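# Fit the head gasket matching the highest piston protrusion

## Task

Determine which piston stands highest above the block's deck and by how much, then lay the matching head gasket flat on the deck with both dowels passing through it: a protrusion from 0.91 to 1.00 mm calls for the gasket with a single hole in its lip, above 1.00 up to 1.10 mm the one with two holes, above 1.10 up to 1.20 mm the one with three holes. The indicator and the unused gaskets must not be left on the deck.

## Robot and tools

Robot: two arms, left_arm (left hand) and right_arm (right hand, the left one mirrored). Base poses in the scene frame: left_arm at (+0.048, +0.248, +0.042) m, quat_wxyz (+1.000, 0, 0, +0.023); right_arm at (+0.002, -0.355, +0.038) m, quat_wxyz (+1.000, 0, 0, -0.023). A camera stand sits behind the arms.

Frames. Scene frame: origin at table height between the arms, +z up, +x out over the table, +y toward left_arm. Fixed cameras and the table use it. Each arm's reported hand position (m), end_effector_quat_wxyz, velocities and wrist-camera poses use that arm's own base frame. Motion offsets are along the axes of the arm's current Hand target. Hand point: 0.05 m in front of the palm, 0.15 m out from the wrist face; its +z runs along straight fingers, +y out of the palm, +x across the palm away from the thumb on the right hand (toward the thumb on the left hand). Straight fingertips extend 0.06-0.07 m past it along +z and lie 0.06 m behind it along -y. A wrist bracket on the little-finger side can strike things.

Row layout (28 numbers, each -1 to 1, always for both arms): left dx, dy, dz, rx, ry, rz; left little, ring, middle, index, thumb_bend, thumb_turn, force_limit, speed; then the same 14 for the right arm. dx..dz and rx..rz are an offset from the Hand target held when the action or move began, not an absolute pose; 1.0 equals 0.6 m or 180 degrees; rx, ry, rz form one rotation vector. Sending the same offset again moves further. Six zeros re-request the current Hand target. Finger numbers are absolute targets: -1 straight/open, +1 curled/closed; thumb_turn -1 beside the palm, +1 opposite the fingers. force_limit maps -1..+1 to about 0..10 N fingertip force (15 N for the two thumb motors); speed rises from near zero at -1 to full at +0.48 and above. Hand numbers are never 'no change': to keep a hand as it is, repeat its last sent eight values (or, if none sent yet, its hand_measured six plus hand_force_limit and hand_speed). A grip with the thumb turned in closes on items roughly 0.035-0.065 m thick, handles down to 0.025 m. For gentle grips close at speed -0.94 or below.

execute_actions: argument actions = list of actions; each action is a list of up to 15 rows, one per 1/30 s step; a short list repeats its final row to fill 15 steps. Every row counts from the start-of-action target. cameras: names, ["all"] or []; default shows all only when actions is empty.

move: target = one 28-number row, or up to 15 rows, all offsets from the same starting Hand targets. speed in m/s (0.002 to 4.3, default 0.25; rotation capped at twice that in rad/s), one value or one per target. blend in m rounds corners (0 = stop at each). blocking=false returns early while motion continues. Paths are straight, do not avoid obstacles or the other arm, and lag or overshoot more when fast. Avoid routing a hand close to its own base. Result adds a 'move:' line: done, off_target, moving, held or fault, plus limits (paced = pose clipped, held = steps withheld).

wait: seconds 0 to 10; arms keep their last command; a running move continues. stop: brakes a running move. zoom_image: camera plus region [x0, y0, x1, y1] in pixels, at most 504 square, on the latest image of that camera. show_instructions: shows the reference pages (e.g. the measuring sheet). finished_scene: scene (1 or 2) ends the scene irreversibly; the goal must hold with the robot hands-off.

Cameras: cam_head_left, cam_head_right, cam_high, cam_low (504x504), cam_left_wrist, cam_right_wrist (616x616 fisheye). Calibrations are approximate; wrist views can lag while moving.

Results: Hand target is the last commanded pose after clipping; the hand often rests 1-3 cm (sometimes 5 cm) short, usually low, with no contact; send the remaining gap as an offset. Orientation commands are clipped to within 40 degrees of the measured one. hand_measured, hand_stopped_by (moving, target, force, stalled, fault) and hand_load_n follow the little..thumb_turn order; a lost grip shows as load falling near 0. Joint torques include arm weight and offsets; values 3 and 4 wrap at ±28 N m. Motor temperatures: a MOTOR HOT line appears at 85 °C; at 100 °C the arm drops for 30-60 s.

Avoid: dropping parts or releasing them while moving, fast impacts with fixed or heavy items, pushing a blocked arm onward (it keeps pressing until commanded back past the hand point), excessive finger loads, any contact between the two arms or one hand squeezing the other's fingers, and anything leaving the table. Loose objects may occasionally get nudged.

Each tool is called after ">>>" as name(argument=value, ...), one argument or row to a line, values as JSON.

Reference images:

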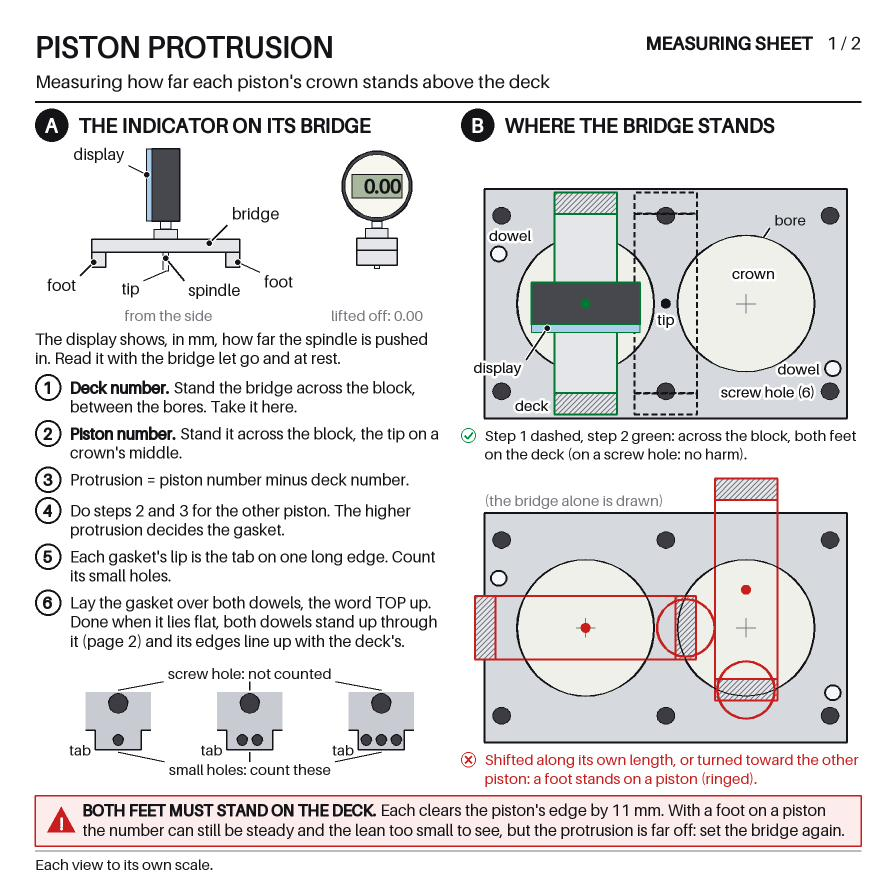

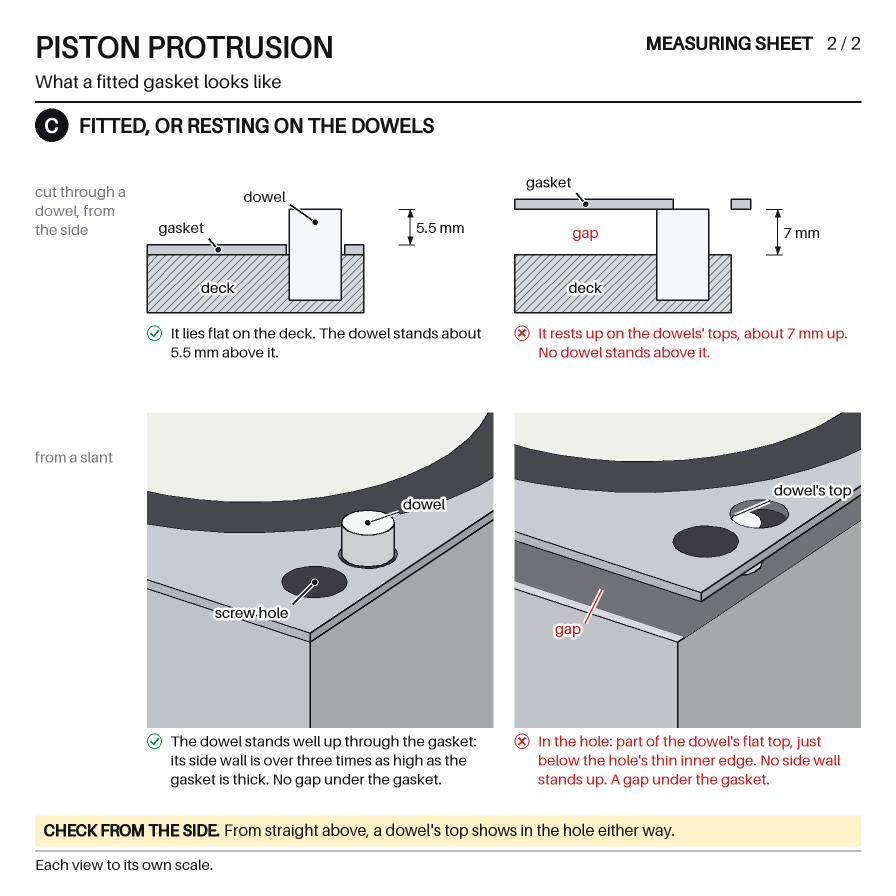

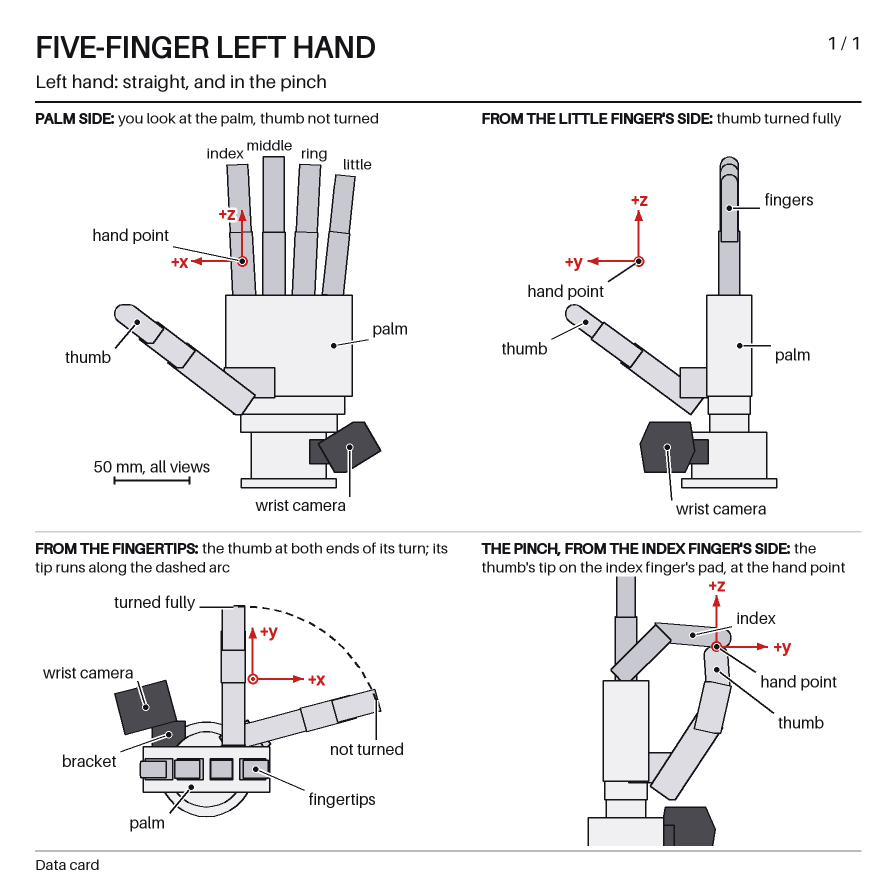

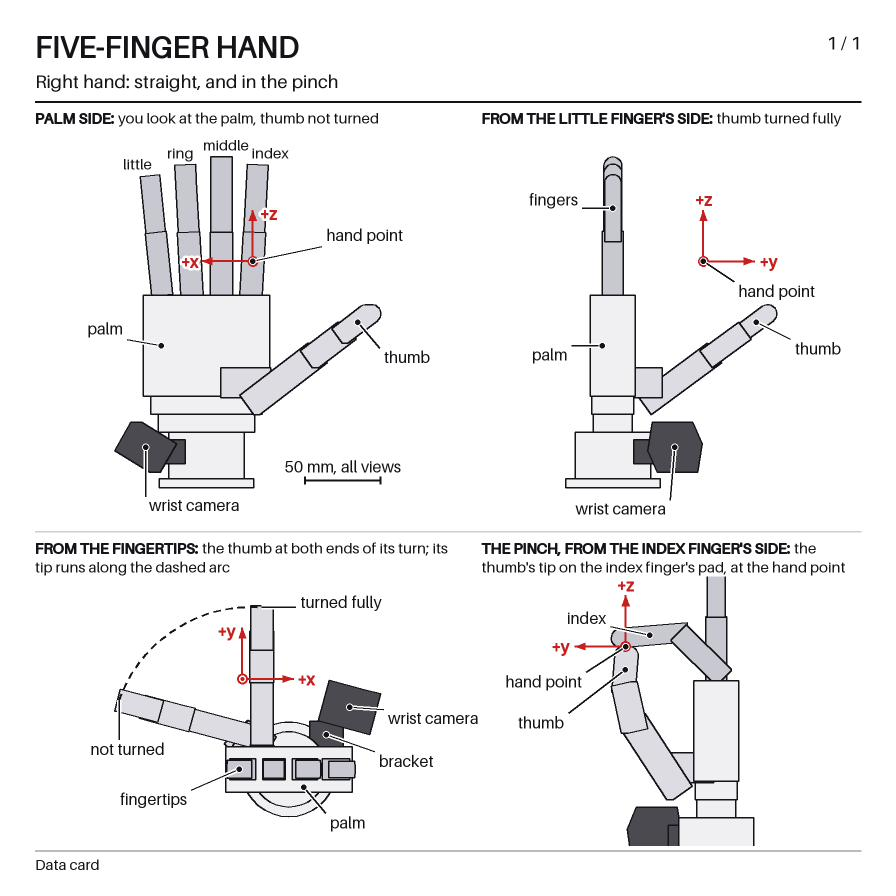

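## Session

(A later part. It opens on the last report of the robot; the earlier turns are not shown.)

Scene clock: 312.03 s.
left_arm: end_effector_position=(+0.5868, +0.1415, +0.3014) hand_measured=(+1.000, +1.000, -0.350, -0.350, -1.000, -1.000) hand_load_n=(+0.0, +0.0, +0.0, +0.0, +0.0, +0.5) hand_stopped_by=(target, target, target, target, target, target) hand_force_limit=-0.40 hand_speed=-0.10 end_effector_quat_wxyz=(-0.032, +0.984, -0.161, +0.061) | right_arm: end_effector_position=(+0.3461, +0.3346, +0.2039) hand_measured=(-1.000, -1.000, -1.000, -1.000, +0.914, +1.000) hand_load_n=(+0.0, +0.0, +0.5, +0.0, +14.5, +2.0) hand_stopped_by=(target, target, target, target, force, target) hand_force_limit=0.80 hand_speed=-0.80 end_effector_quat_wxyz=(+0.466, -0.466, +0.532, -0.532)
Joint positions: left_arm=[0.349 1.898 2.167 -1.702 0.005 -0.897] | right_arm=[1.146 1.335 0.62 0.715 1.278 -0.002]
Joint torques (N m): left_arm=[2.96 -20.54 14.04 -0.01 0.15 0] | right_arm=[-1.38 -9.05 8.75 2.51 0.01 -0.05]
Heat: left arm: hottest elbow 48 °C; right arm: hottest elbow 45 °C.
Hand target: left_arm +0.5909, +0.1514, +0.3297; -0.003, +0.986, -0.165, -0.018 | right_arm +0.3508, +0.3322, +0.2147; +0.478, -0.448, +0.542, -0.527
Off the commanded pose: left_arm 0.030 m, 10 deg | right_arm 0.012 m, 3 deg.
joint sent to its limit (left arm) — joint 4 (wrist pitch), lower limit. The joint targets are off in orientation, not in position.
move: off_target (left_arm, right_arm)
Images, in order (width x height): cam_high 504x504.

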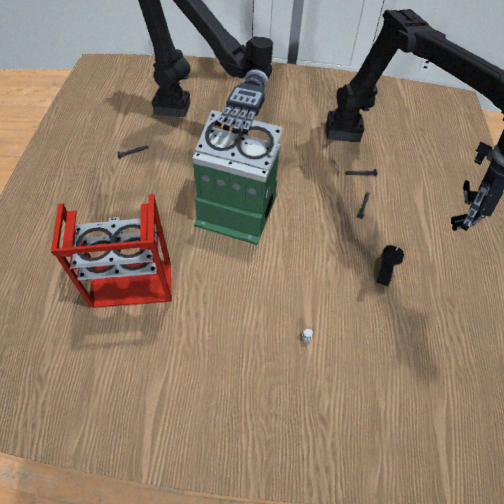

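>>> move(
  target=[0,0,0,0,0,0,1,1,-0.35,-0.35,-1,-1,-0.4,-0.1,0.0057,0,0.004,0,0,0,-1,-1,-1,-1,0.97,1,0.8,-0.8],
  speed=0.04,
  cameras=["cam_high"],
)

>>> zoom_image(
  camera="cam_high",
  region=[180, 95, 290, 205],
)

Scene clock: 313.13 s.
left_arm: end_effector_position=(+0.5868, +0.1415, +0.3014) hand_measured=(+1.000, +1.000, -0.350, -0.350, -1.000, -1.000) hand_load_n=(+0.0, +0.0, +0.0, +0.0, +0.0, +0.0) hand_stopped_by=(target, target, target, target, target, target) hand_force_limit=-0.40 hand_speed=-0.10 end_effector_quat_wxyz=(-0.032, +0.984, -0.161, +0.061) | right_arm: end_effector_position=(+0.3482, +0.3315, +0.2011) hand_measured=(-1.000, -1.000, -1.000, -1.000, +0.914, +1.000) hand_load_n=(+0.0, +0.0, +0.0, +0.0, +14.5, +2.5) hand_stopped_by=(target, target, target, target, force, target) hand_force_limit=0.80 hand_speed=-0.80 end_effector_quat_wxyz=(+0.464, -0.468, +0.531, -0.533)
Joint positions: left_arm=[0.349 1.898 2.167 -1.702 0.005 -0.897] | right_arm=[1.137 1.335 0.614 0.715 1.269 0]
Joint torques (N m): left_arm=[2.96 -20.48 14.04 -0.01 0.15 0] | right_arm=[-1.32 -10.05 8.61 2.5 0.01 -0.05]
Heat: left arm: hottest elbow 48 °C; right arm: hottest elbow 45 °C.
Hand target: left_arm +0.5909, +0.1514, +0.3297; -0.003, +0.986, -0.165, -0.018 | right_arm +0.3527, +0.3284, +0.2144; +0.478, -0.448, +0.542, -0.527
Off the commanded pose: left_arm 0.030 m, 10 deg | right_arm 0.015 m, 3 deg.
joint sent to its limit (left arm) — joint 4 (wrist pitch), lower limit. The joint targets are off in orientation, not in position.
move: off_target (left_arm, right_arm)
Images, in order (width x height): cam_high 504x504.

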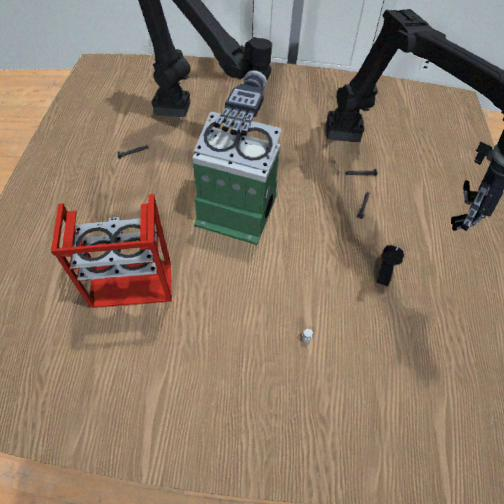

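Scaled by 4.582 from the camera's 504x504 image, which has a finer 720x720 frame.

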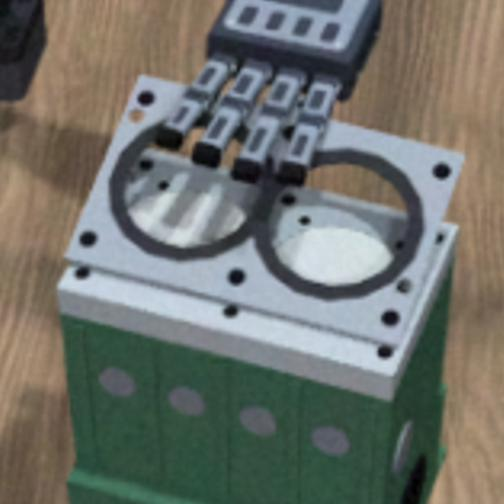

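>>> move(
  target=[0,0,0,0,0,0,1,1,-0.35,-0.35,-1,-1,-0.4,-0.1,0.003,0,0.0167,0,0,0,-1,-1,-1,-1,0.97,1,0.8,-0.8],
  speed=0.04,
  cameras=["cam_high"],
)

>>> zoom_image(
  camera="cam_high",
  region=[180, 95, 290, 205],
)

Scene clock: 314.33 s.
left_arm: end_effector_position=(+0.5868, +0.1415, +0.3014) hand_measured=(+1.000, +1.000, -0.350, -0.350, -1.000, -1.000) hand_load_n=(+0.0, +0.0, +0.0, +0.0, +0.0, +0.0) hand_stopped_by=(target, target, target, target, target, target) hand_force_limit=-0.40 hand_speed=-0.10 end_effector_quat_wxyz=(-0.032, +0.984, -0.161, +0.061) | right_arm: end_effector_position=(+0.3574, +0.3271, +0.2011) hand_measured=(-1.000, -1.000, -1.000, -1.000, +0.914, +1.000) hand_load_n=(+0.0, -0.5, +0.0, +0.0, +14.5, +2.5) hand_stopped_by=(target, target, target, target, force, target) hand_force_limit=0.80 hand_speed=-0.80 end_effector_quat_wxyz=(+0.464, -0.467, +0.532, -0.532)
Joint positions: left_arm=[0.349 1.898 2.167 -1.702 0.005 -0.897] | right_arm=[1.109 1.335 0.614 0.715 1.241 0.002]
Joint torques (N m): left_arm=[2.96 -20.48 14.04 -0.01 0.15 0] | right_arm=[-1.38 -9.58 8.98 2.37 0.01 -0.02]
Heat: left arm: hottest elbow 48 °C; right arm: hottest elbow 45 °C.
Hand target: left_arm +0.5909, +0.1514, +0.3297; -0.003, +0.986, -0.165, -0.018 | right_arm +0.3624, +0.3250, +0.2144; +0.477, -0.448, +0.542, -0.527
Off the commanded pose: left_arm 0.030 m, 10 deg | right_arm 0.014 m, 3 deg.
joint sent to its limit (left arm) — joint 4 (wrist pitch), lower limit. The joint targets are off in orientation, not in position.
move: off_target (left_arm, right_arm)
Images, in order (width x height): cam_high 504x504.

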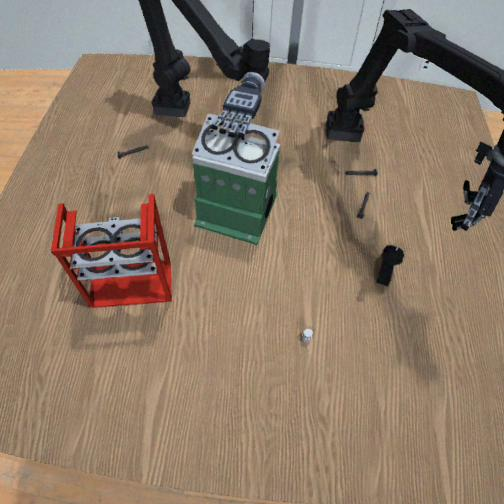

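Scaled by 4.582 from the camera's 504x504 image, which has a finer 720x720 frame.

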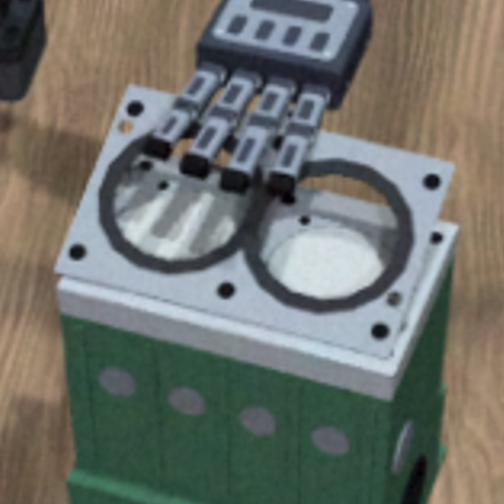

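>>> move(
  target=[0,0,0,0,0,0,1,1,-0.35,-0.35,-1,-1,-0.4,-0.1,-0.0265,0,0.0078,0,-0.005,0,-1,-1,-1,-1,0.97,1,0.8,-0.8],
  speed=0.04,
  cameras=["cam_high", "cam_right_wrist"],
)

>>> zoom_image(
  camera="cam_high",
  region=[180, 95, 290, 205],
)

Scene clock: 316.70 s.
left_arm: end_effector_position=(+0.5868, +0.1415, +0.3014) hand_measured=(+1.000, +1.000, -0.350, -0.350, -1.000, -1.000) hand_load_n=(+0.0, +0.0, +0.0, +0.0, +0.0, +0.0) hand_stopped_by=(target, target, target, target, target, target) hand_force_limit=-0.40 hand_speed=-0.10 end_effector_quat_wxyz=(-0.032, +0.984, -0.161, +0.061) | right_arm: end_effector_position=(+0.3581, +0.3298, +0.1999) hand_measured=(-1.000, -1.000, -1.000, -1.000, +0.914, +1.000) hand_load_n=(+0.5, +0.0, +0.0, +0.0, +14.5, +2.0) hand_stopped_by=(target, target, target, target, force, target) hand_force_limit=0.80 hand_speed=-0.80 end_effector_quat_wxyz=(+0.467, -0.472, +0.528, -0.529)
Joint positions: left_arm=[0.349 1.898 2.167 -1.702 0.005 -0.897] | right_arm=[1.107 1.338 0.614 0.715 1.225 0.003]
Joint torques (N m): left_arm=[2.96 -20.54 14.04 -0.01 0.15 0] | right_arm=[-1.2 -6.83 11.96 2.47 -0.04 -0.05]
Heat: left arm: hottest elbow 48 °C; right arm: hottest elbow 45 °C.
Hand target: left_arm +0.5909, +0.1514, +0.3297; -0.003, +0.986, -0.165, -0.018 | right_arm +0.3693, +0.3402, +0.2153; +0.482, -0.452, +0.538, -0.523
Off the commanded pose: left_arm 0.030 m, 10 deg | right_arm 0.022 m, 3 deg.
joint sent to its limit (left arm) — joint 4 (wrist pitch), lower limit. The joint targets are off in orientation, not in position.
move: off_target (left_arm, right_arm)
camera_calibration:
cam_right_wrist: T_world_to_cam=[[-0.0374177, -0.234727, -0.971341, 0.28746], [-0.447415, 0.873087, -0.193748, -0.0950399], [0.893543, 0.427343, -0.137689, -0.320701], [0, 0, 0, 1]] pos_world=[0.254794, 0.287502, 0.216651]
Images, in order (width x height): cam_high 504x504, cam_right_wrist 616x616.

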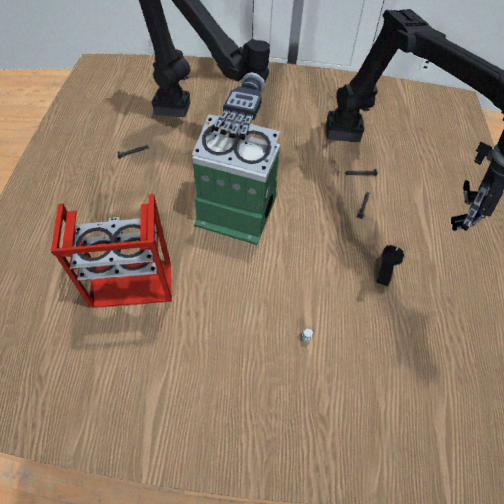

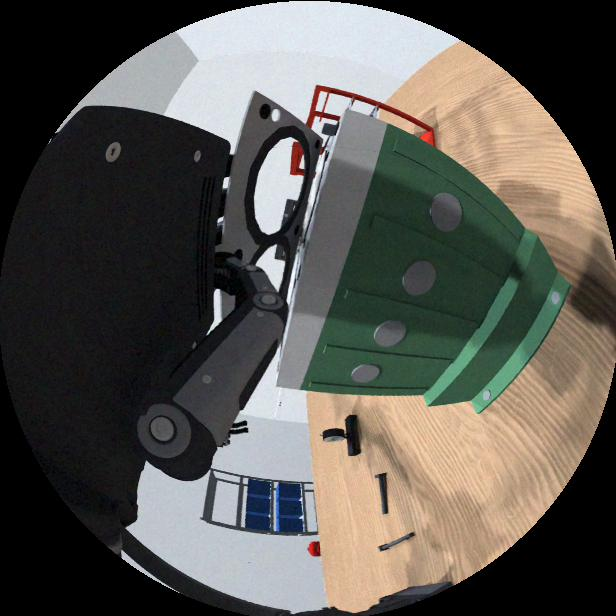

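Scaled by 4.582 from the camera's 504x504 image, which has a finer 720x720 frame.

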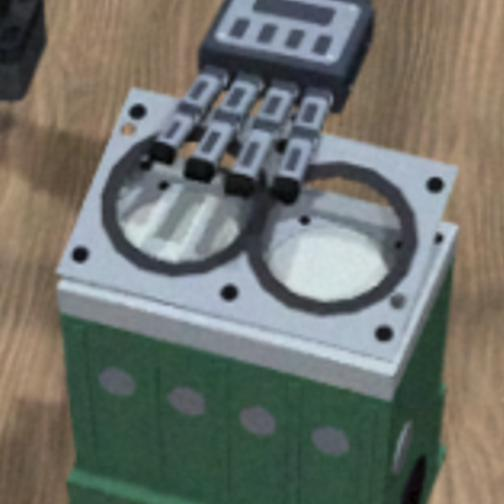

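>>> move(
  target=[0,0,0,0,0,0,1,1,-0.35,-0.35,-1,-1,-0.4,-0.1,-0.0083,0,0.0108,0,-0.004,0,-1,-1,-1,-1,0.97,1,0.8,-0.8],
  speed=0.04,
  cameras=["cam_high"],
)

>>> zoom_image(
  camera="cam_high",
  region=[180, 95, 290, 205],
)

Scene clock: 317.93 s.
left_arm: end_effector_position=(+0.5868, +0.1415, +0.3014) hand_measured=(+1.000, +1.000, -0.350, -0.350, -1.000, -1.000) hand_load_n=(+0.0, +0.0, +0.0, +0.0, +0.0, +0.0) hand_stopped_by=(target, target, target, target, target, target) hand_force_limit=-0.40 hand_speed=-0.10 end_effector_quat_wxyz=(-0.032, +0.984, -0.161, +0.061) | right_arm: end_effector_position=(+0.3628, +0.3308, +0.1952) hand_measured=(-1.000, -1.000, -1.000, -1.000, +0.914, +1.000) hand_load_n=(+0.0, +0.0, +0.0, +0.0, +14.5, +2.0) hand_stopped_by=(target, target, target, target, force, target) hand_force_limit=0.80 hand_speed=-0.80 end_effector_quat_wxyz=(+0.467, -0.479, +0.524, -0.527)
Joint positions: left_arm=[0.349 1.898 2.167 -1.702 0.005 -0.897] | right_arm=[1.093 1.348 0.614 0.715 1.197 0.003]
Joint torques (N m): left_arm=[2.9 -20.54 14.04 0.01 0.15 0] | right_arm=[-1.2 -6.95 12.9 2.47 0.01 -0.03]
Heat: left arm: hottest elbow 48 °C; right arm: hottest elbow 45 °C.
Hand target: left_arm +0.5909, +0.1514, +0.3297; -0.003, +0.986, -0.165, -0.018 | right_arm +0.3763, +0.3443, +0.2154; +0.485, -0.456, +0.535, -0.521
Off the commanded pose: left_arm 0.030 m, 10 deg | right_arm 0.028 m, 4 deg.
joint sent to its limit (left arm) — joint 4 (wrist pitch), lower limit. The joint targets are off in orientation, not in position.
move: off_target (left_arm, right_arm)
Images, in order (width x height): cam_high 504x504.

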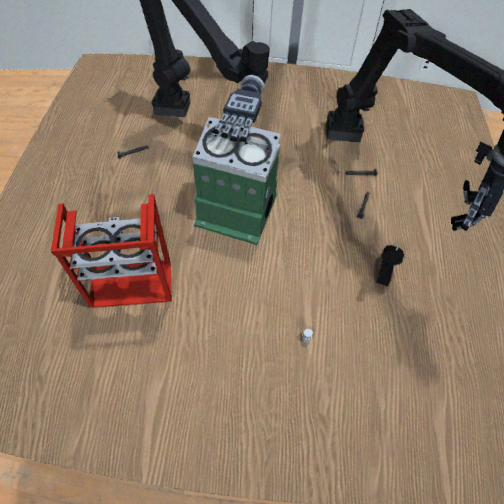

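Scaled by 4.582 from the camera's 504x504 image, which has a finer 720x720 frame.

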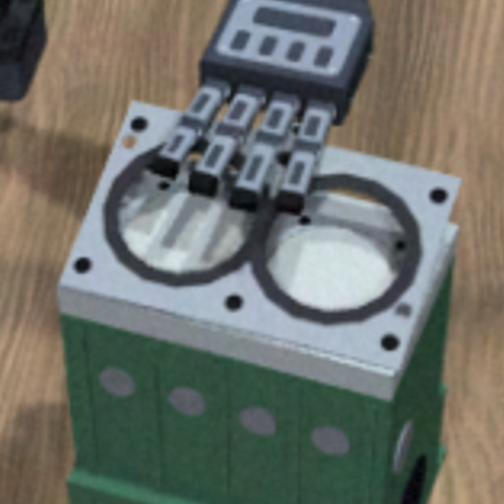

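>>> move(
  target=[0,0,0,0,0,0,1,1,-0.35,-0.35,-1,-1,-0.4,-0.1,0.001,0.007,0.003,0,0,0,-1,-1,-1,-1,0.97,1,0.8,-0.8],
  speed=0.04,
  cameras=["cam_high"],
)

>>> zoom_image(
  camera="cam_high",
  region=[180, 95, 290, 205],
)

Scene clock: 319.23 s.
left_arm: end_effector_position=(+0.5868, +0.1415, +0.3014) hand_measured=(+1.000, +1.000, -0.350, -0.350, -1.000, -1.000) hand_load_n=(+0.0, +0.0, +0.0, +0.5, +0.0, -0.5) hand_stopped_by=(target, target, target, target, target, target) hand_force_limit=-0.40 hand_speed=-0.10 end_effector_quat_wxyz=(-0.032, +0.984, -0.161, +0.061) | right_arm: end_effector_position=(+0.3648, +0.3315, +0.1924) hand_measured=(-1.000, -1.000, -1.000, -1.000, +0.914, +1.000) hand_load_n=(+0.0, +0.0, +0.0, +0.0, +14.0, +2.0) hand_stopped_by=(target, target, target, target, force, target) hand_force_limit=0.80 hand_speed=-0.80 end_effector_quat_wxyz=(+0.468, -0.479, +0.524, -0.526)
Joint positions: left_arm=[0.349 1.898 2.167 -1.702 0.005 -0.897] | right_arm=[1.088 1.358 0.614 0.724 1.192 0.005]
Joint torques (N m): left_arm=[2.9 -20.54 14.04 0.01 0.15 0] | right_arm=[-1.2 -7.24 12.45 2.59 0.01 -0.03]
Heat: left arm: hottest elbow 48 °C; right arm: hottest elbow 45 °C.
Hand target: left_arm +0.5909, +0.1514, +0.3297; -0.003, +0.986, -0.165, -0.018 | right_arm +0.3781, +0.3437, +0.2112; +0.485, -0.456, +0.535, -0.521
Off the commanded pose: left_arm 0.030 m, 10 deg | right_arm 0.026 m, 4 deg.
joint sent to its limit (left arm) — joint 4 (wrist pitch), lower limit. The joint targets are off in orientation, not in position.
move: off_target (left_arm, right_arm)
Images, in order (width x height): cam_high 504x504.

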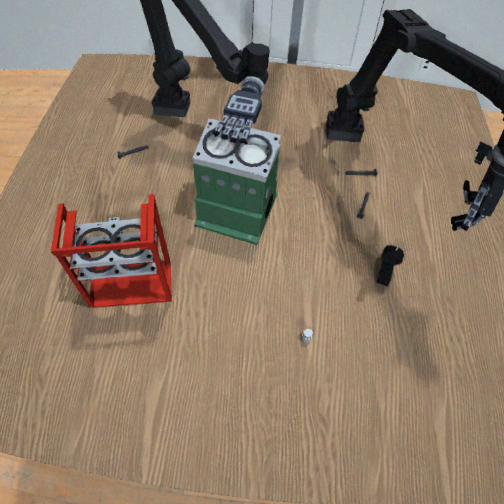

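Scaled by 4.582 from the camera's 504x504 image, which has a finer 720x720 frame.

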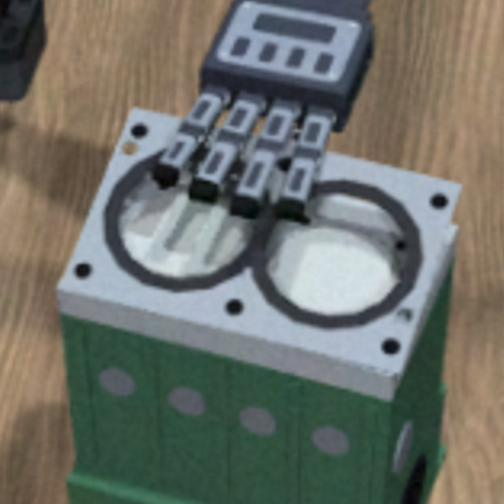

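>>> zoom_image(
  camera="cam_high",
  region=[245, 145, 295, 195],
)

>>> zoom_image(
  camera="cam_high",
  region=[190, 110, 240, 160],
)

Scaled by 10.080 from the camera's 504x504 image, which has a finer 720x720 frame.

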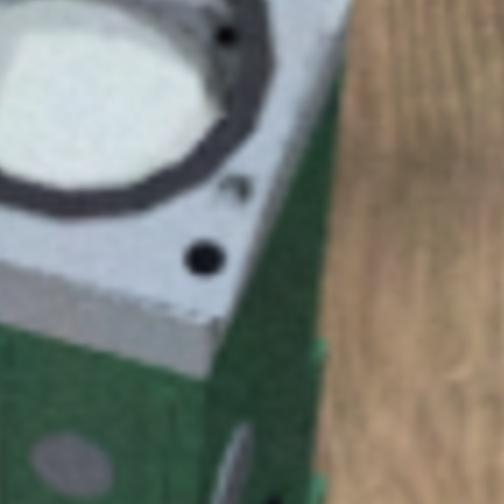

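Scaled by 10.080 from the camera's 504x504 image, which has a finer 720x720 frame.

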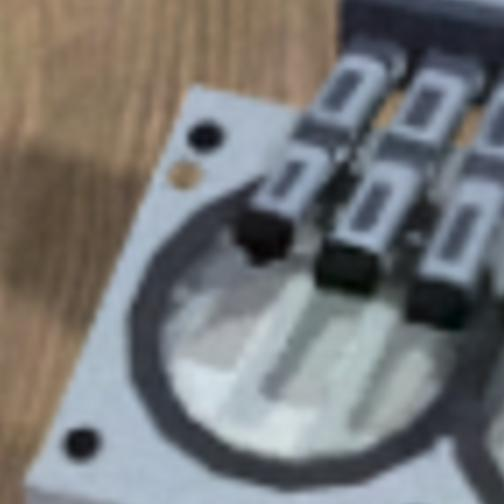

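>>> zoom_image(
  camera="cam_high",
  region=[260, 155, 280, 175],
)

>>> zoom_image(
  camera="cam_high",
  region=[194, 120, 214, 140],
)

Scaled by 25.200 from the camera's 504x504 image, which has a finer 720x720 frame.

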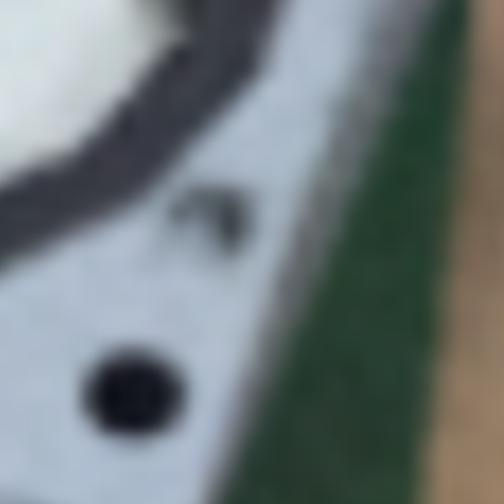

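Scaled by 25.200 from the camera's 504x504 image, which has a finer 720x720 frame.

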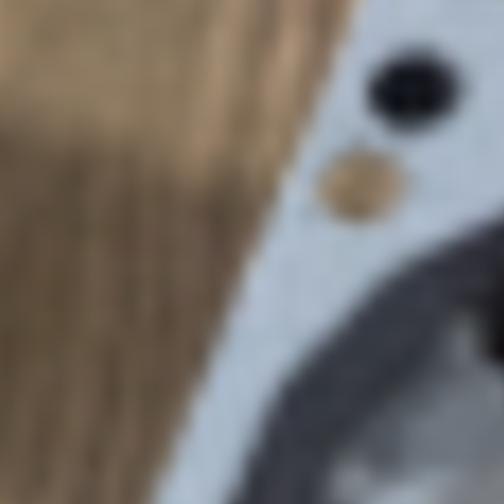

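>>> move(
  target=[0,0,0,0,0,0,1,1,-0.35,-0.35,-1,-1,-0.4,-0.1,0.018,0.004,-0.001,0,0,0,-1,-1,-1,-1,0.97,1,0.8,-0.8],
  speed=0.04,
)

Scene clock: 321.70 s.
left_arm: end_effector_position=(+0.5868, +0.1415, +0.3014) hand_measured=(+1.000, +1.000, -0.350, -0.350, -1.000, -1.000) hand_load_n=(+0.0, +0.0, +0.0, +0.0, +0.0, +0.0) hand_stopped_by=(target, target, target, target, target, target) hand_force_limit=-0.40 hand_speed=-0.10 end_effector_quat_wxyz=(-0.032, +0.984, -0.161, +0.061) | right_arm: end_effector_position=(+0.3684, +0.3302, +0.1939) hand_measured=(-1.000, -1.000, -1.000, -1.000, +0.914, +1.000) hand_load_n=(+0.0, +0.0, +0.0, +0.0, +14.5, +2.0) hand_stopped_by=(target, target, target, target, force, target) hand_force_limit=0.80 hand_speed=-0.80 end_effector_quat_wxyz=(+0.471, -0.476, +0.525, -0.525)
Joint positions: left_arm=[0.349 1.898 2.167 -1.702 0.005 -0.897] | right_arm=[1.078 1.358 0.614 0.733 1.182 0.006]
Joint torques (N m): left_arm=[2.96 -20.48 14.02 0.01 0.15 0] | right_arm=[-1.55 -8.59 10.15 2.56 0.03 -0.05]
Heat: left arm: hottest elbow 48 °C; right arm: hottest elbow 45 °C.
Hand target: left_arm +0.5909, +0.1514, +0.3297; -0.003, +0.986, -0.165, -0.018 | right_arm +0.3763, +0.3331, +0.2083; +0.485, -0.456, +0.535, -0.521
Off the commanded pose: left_arm 0.030 m, 10 deg | right_arm 0.017 m, 3 deg.
joint sent to its limit (left arm) — joint 4 (wrist pitch), lower limit. The joint targets are off in orientation, not in position.
move: off_target (left_arm, right_arm)

>>> move(
  target=[0,0,0,0,0,0,1,1,-0.35,-0.35,-1,-1,-0.4,-0.1,0.0111,0.009,-0.0303,0,0,0,-1,-1,-1,-1,0.97,1,0.8,-0.8],
  speed=0.04,
  cameras=["cam_high"],
)

>>> zoom_image(
  camera="cam_high",
  region=[180, 95, 290, 205],
)

Scene clock: 323.40 s.
left_arm: end_effector_position=(+0.5868, +0.1415, +0.3014) hand_measured=(+1.000, +1.000, -0.350, -0.350, -1.000, -1.000) hand_load_n=(+0.0, +0.0, +0.0, +0.0, +0.0, +0.0) hand_stopped_by=(target, target, target, target, target, target) hand_force_limit=-0.40 hand_speed=-0.10 end_effector_quat_wxyz=(-0.032, +0.984, -0.161, +0.061) | right_arm: end_effector_position=(+0.3616, +0.3237, +0.1885) hand_measured=(-1.000, -1.000, -1.000, -1.000, +0.914, +1.000) hand_load_n=(+0.0, +0.0, +0.0, +0.0, +14.0, +2.0) hand_stopped_by=(target, target, target, target, force, target) hand_force_limit=0.80 hand_speed=-0.80 end_effector_quat_wxyz=(+0.466, -0.469, +0.531, -0.530)
Joint positions: left_arm=[0.349 1.898 2.167 -1.702 0.005 -0.897] | right_arm=[1.092 1.358 0.593 0.754 1.218 0.007]
Joint torques (N m): left_arm=[2.96 -20.48 14.04 0.01 0.15 0] | right_arm=[0.26 -9.82 8.36 2.51 0.11 -0.09]
Heat: left arm: hottest elbow 48 °C; right arm: hottest elbow 45 °C.
Hand target: left_arm +0.5909, +0.1514, +0.3297; -0.003, +0.986, -0.165, -0.018 | right_arm +0.3576, +0.3289, +0.2025; +0.485, -0.456, +0.535, -0.521
Off the commanded pose: left_arm 0.030 m, 10 deg | right_arm 0.015 m, 3 deg.
joint sent to its limit (left arm) — joint 4 (wrist pitch), lower limit. The joint targets are off in orientation, not in position.
move: off_target (left_arm, right_arm)
Images, in order (width x height): cam_high 504x504.

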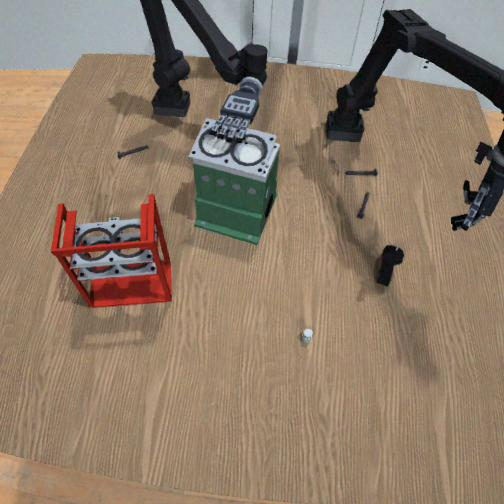

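Scaled by 4.582 from the camera's 504x504 image, which has a finer 720x720 frame.

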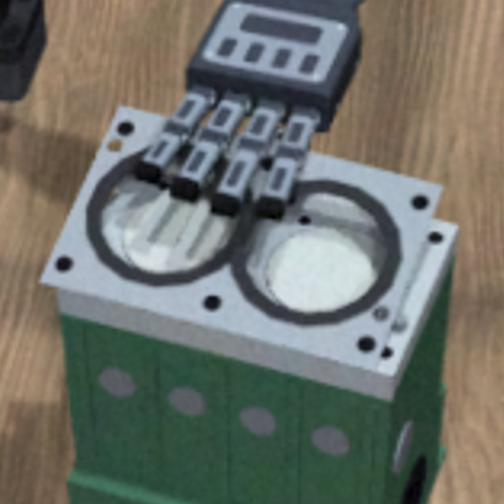

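>>> move(
  target=[0,0,0,0,0,0,1,1,-0.35,-0.35,-1,-1,-0.4,-0.1,-0.026,-0.0105,0.0303,0,0,0,-1,-1,-1,-1,0.97,1,0.8,-0.8],
  speed=0.03,
  cameras=["cam_high"],
)

>>> zoom_image(
  camera="cam_high",
  region=[180, 95, 290, 205],
)

>>> zoom_image(
  camera="cam_high",
  region=[255, 150, 285, 180],
)

Scene clock: 325.27 s.
left_arm: end_effector_position=(+0.5868, +0.1415, +0.3014) hand_measured=(+1.000, +1.000, -0.350, -0.350, -1.000, -1.000) hand_load_n=(+0.0, +0.0, +0.0, +0.0, +0.0, +0.0) hand_stopped_by=(target, target, target, target, target, target) hand_force_limit=-0.40 hand_speed=-0.10 end_effector_quat_wxyz=(-0.032, +0.984, -0.161, +0.061) | right_arm: end_effector_position=(+0.3645, +0.3294, +0.1927) hand_measured=(-1.000, -1.000, -1.000, -1.000, +0.914, +1.000) hand_load_n=(+0.0, +0.0, +0.0, +0.0, +14.0, +2.0) hand_stopped_by=(target, target, target, target, force, target) hand_force_limit=0.80 hand_speed=-0.80 end_effector_quat_wxyz=(+0.474, -0.472, +0.527, -0.524)
Joint positions: left_arm=[0.349 1.898 2.167 -1.702 0.005 -0.897] | right_arm=[1.087 1.358 0.603 0.754 1.193 0.007]
Joint torques (N m): left_arm=[2.96 -20.54 14.04 0.01 0.15 0] | right_arm=[-1.32 -7.12 12.82 1.77 -0.06 -0.08]
Heat: left arm: hottest elbow 48 °C; right arm: hottest elbow 45 °C.
Hand target: left_arm +0.5909, +0.1514, +0.3297; -0.003, +0.986, -0.165, -0.018 | right_arm +0.3774, +0.3420, +0.2098; +0.485, -0.456, +0.535, -0.521
Off the commanded pose: left_arm 0.030 m, 10 deg | right_arm 0.025 m, 2 deg.
joint sent to its limit (left arm) — joint 4 (wrist pitch), lower limit. The joint targets are off in orientation, not in position.
move: off_target (left_arm, right_arm)
Images, in order (width x height): cam_high 504x504.

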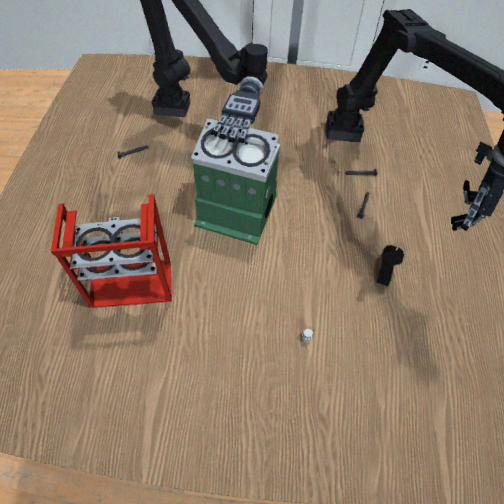

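Scaled by 4.582 from the camera's 504x504 image, which has a finer 720x720 frame.

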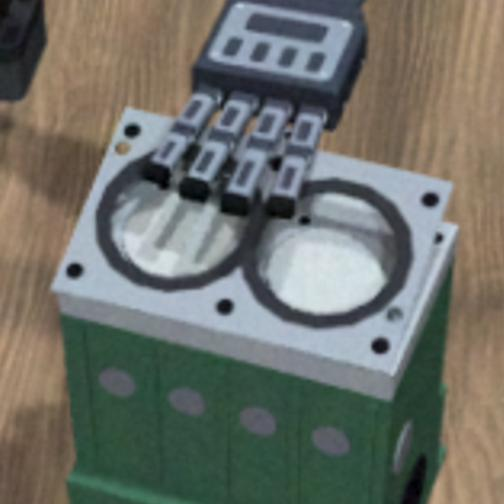

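Scaled by 16.800 from the camera's 504x504 image, which has a finer 720x720 frame.

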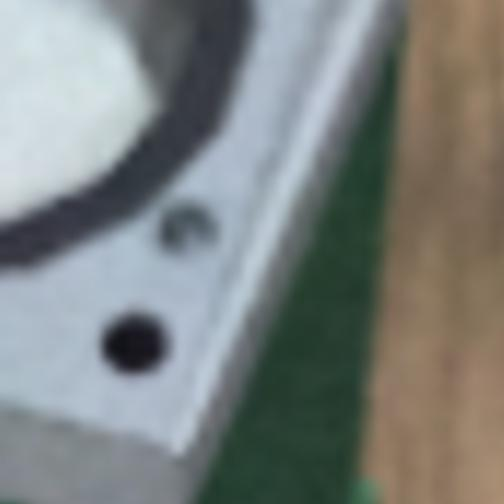

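>>> zoom_image(
  camera="cam_high",
  region=[260, 158, 272, 170],
)

>>> execute_actions(
  actions=[],
  cameras=["cam_head_left", "cam_head_right", "cam_low", "cam_right_wrist", "cam_high"],
)

>>> zoom_image(
  camera="cam_head_left",
  region=[240, 180, 370, 310],
)

>>> zoom_image(
  camera="cam_head_left",
  region=[255, 190, 305, 240],
)

Scaled by 42.000 from the camera's 504x504 image, which has a finer 720x720 frame.

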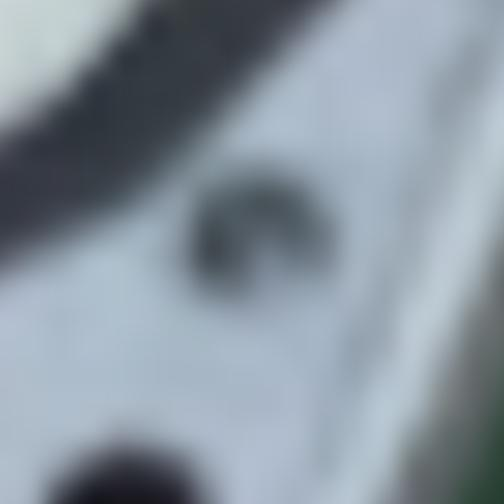

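Scene clock: 325.73 s.
left_arm: end_effector_position=(+0.5868, +0.1415, +0.3014) hand_measured=(+1.000, +1.000, -0.350, -0.350, -1.000, -1.000) hand_load_n=(+0.0, +0.0, +0.0, +0.0, +0.0, +0.0) hand_stopped_by=(target, target, target, target, target, target) hand_force_limit=-0.40 hand_speed=-0.10 end_effector_quat_wxyz=(-0.032, +0.984, -0.161, +0.061) | right_arm: end_effector_position=(+0.3645, +0.3294, +0.1927) hand_measured=(-1.000, -1.000, -1.000, -1.000, +0.914, +1.000) hand_load_n=(+0.0, +0.0, +0.0, +0.0, +14.0, +2.0) hand_stopped_by=(target, target, target, target, force, target) hand_force_limit=0.80 hand_speed=-0.80 end_effector_quat_wxyz=(+0.474, -0.472, +0.527, -0.524)
Joint positions: left_arm=[0.349 1.898 2.167 -1.702 0.005 -0.897] | right_arm=[1.087 1.358 0.603 0.754 1.193 0.007]
Joint velocities: within noise
Joint torques (N m): left_arm=[2.9 -20.48 14.04 -0.01 0.15 0] | right_arm=[-1.26 -7.18 12.83 1.76 -0.06 -0.08]
Motor temperatures (°C): left_arm=[31 36 48 29 28 25] | right_arm=[34 33 45 28 25 29]
Heat: left arm: hottest elbow 48 °C; right arm: hottest elbow 45 °C.
Hand target: left_arm +0.5909, +0.1514, +0.3297; -0.003, +0.986, -0.165, -0.018 | right_arm +0.3774, +0.3421, +0.2098; +0.485, -0.456, +0.535, -0.521
Off the commanded pose: left_arm 0.030 m, 10 deg | right_arm 0.025 m, 2 deg.
camera_calibration:
cam_right_wrist: T_world_to_cam=[[-0.0308782, -0.224407, -0.974006, 0.275246], [-0.457348, 0.869648, -0.185864, -0.0899819], [0.888752, 0.439721, -0.129485, -0.331163], [0, 0, 0, 1]] pos_world=[0.261668, 0.285639, 0.208486]
Images, in order (width x height): cam_head_left 504x504, cam_head_right 504x504, cam_high 504x504, cam_low 504x504, cam_right_wrist 616x616.

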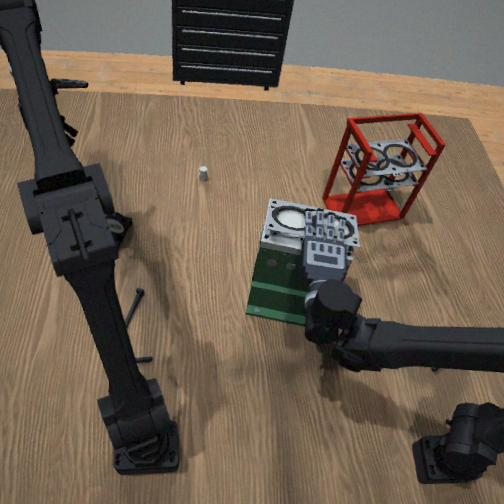

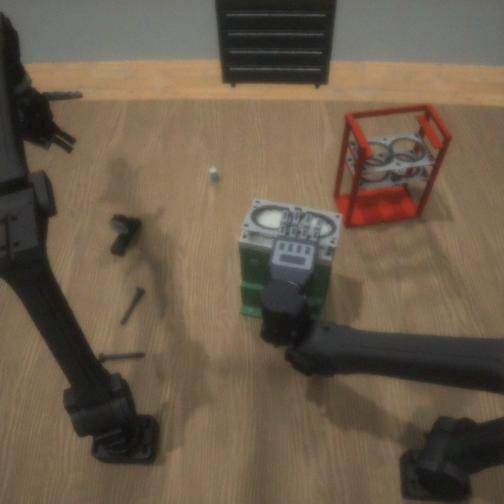

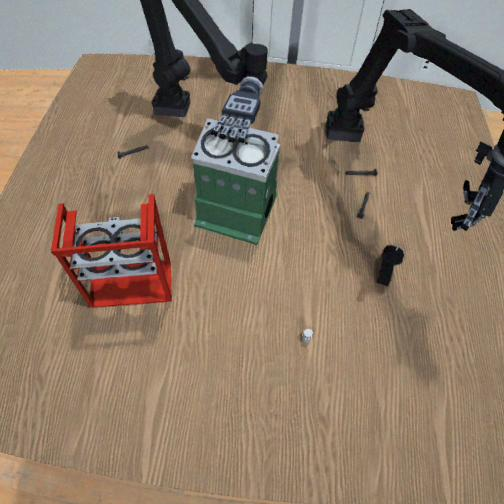

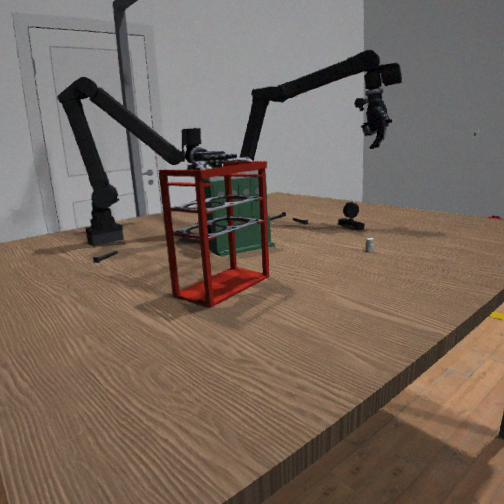

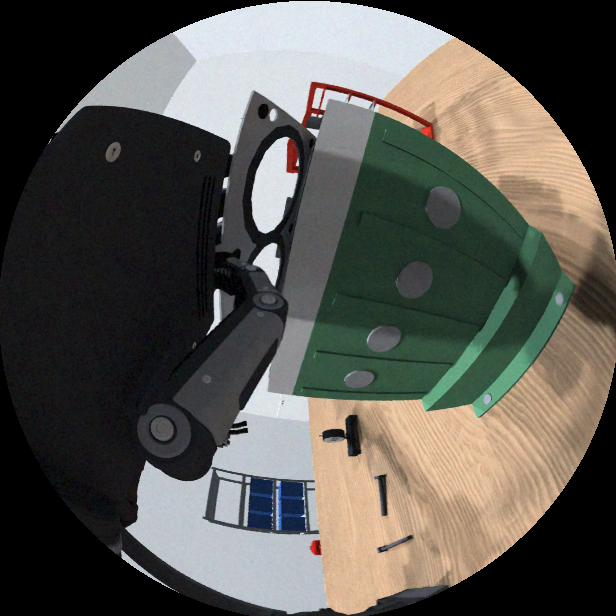

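Scaled by 3.877 from the camera's 504x504 image, which has a finer 720x720 frame.

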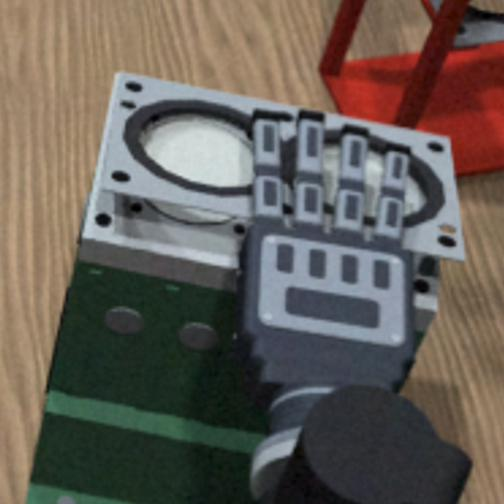

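Scaled by 10.080 from the camera's 504x504 image, which has a finer 720x720 frame.

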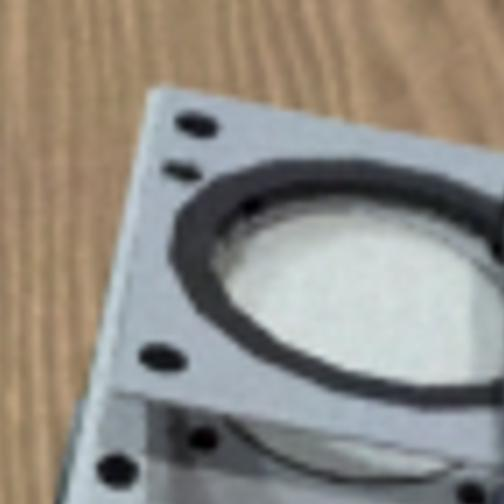

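>>> move(
  target=[0,0,0,0,0,0,1,1,-0.35,-0.35,-1,-1,-0.4,-0.1,-0.003,0,0.0022,0,0,0,-1,-1,-1,-1,0.97,1,0.8,-0.8],
  speed=0.03,
  cameras=["cam_high"],
)

>>> zoom_image(
  camera="cam_high",
  region=[260, 158, 272, 170],
)

>>> zoom_image(
  camera="cam_high",
  region=[180, 95, 290, 205],
)

Scene clock: 327.07 s.
left_arm: end_effector_position=(+0.5868, +0.1415, +0.3014) hand_measured=(+1.000, +1.000, -0.350, -0.350, -1.000, -1.000) hand_load_n=(+0.0, +0.0, +0.0, +0.0, +0.0, +0.0) hand_stopped_by=(target, target, target, target, target, target) hand_force_limit=-0.40 hand_speed=-0.10 end_effector_quat_wxyz=(-0.032, +0.984, -0.161, +0.061) | right_arm: end_effector_position=(+0.3659, +0.3308, +0.1929) hand_measured=(-1.000, -1.000, -1.000, -1.000, +0.914, +1.000) hand_load_n=(+0.0, +0.0, +0.0, +0.0, +14.0, +2.0) hand_stopped_by=(target, target, target, target, force, target) hand_force_limit=0.80 hand_speed=-0.80 end_effector_quat_wxyz=(+0.474, -0.471, +0.527, -0.524)
Joint positions: left_arm=[0.349 1.898 2.167 -1.702 0.005 -0.897] | right_arm=[1.085 1.363 0.608 0.754 1.191 0.007]
Joint torques (N m): left_arm=[2.9 -20.54 14.02 0.01 0.15 0] | right_arm=[-1.08 -7.36 12.9 1.83 -0.04 -0.08]
Heat: left arm: hottest elbow 48 °C; right arm: hottest elbow 45 °C.
Hand target: left_arm +0.5909, +0.1514, +0.3297; -0.003, +0.986, -0.165, -0.018 | right_arm +0.3789, +0.3436, +0.2097; +0.485, -0.456, +0.535, -0.521
Off the commanded pose: left_arm 0.030 m, 10 deg | right_arm 0.025 m, 2 deg.
joint sent to its limit (left arm) — joint 4 (wrist pitch), lower limit. The joint targets are off in orientation, not in position.
move: off_target (left_arm, right_arm)
Images, in order (width x height): cam_high 504x504.

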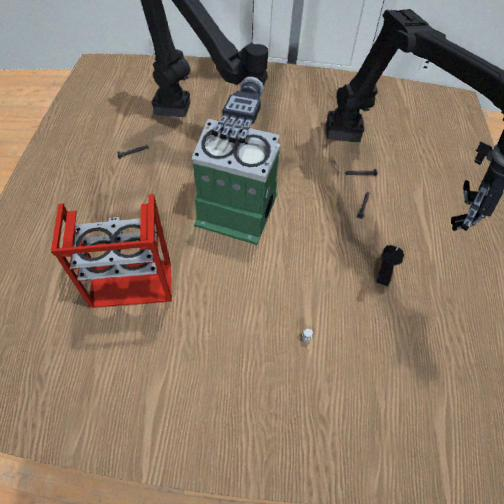

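Scaled by 42.000 from the camera's 504x504 image, which has a finer 720x720 frame.

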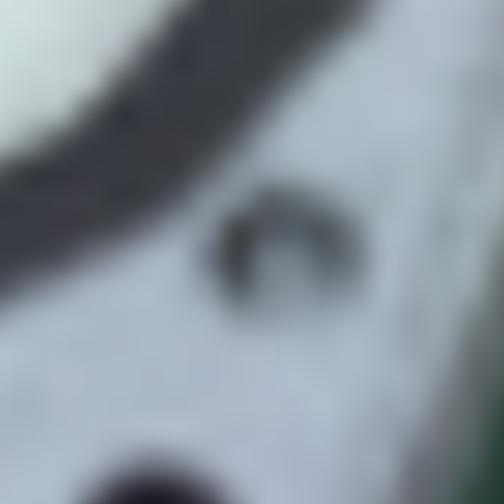

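Scaled by 4.582 from the camera's 504x504 image, which has a finer 720x720 frame.

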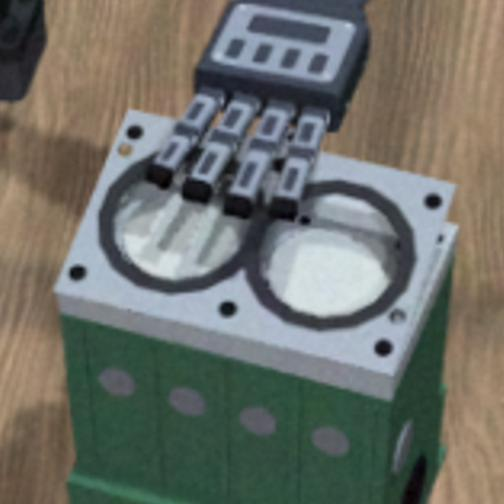

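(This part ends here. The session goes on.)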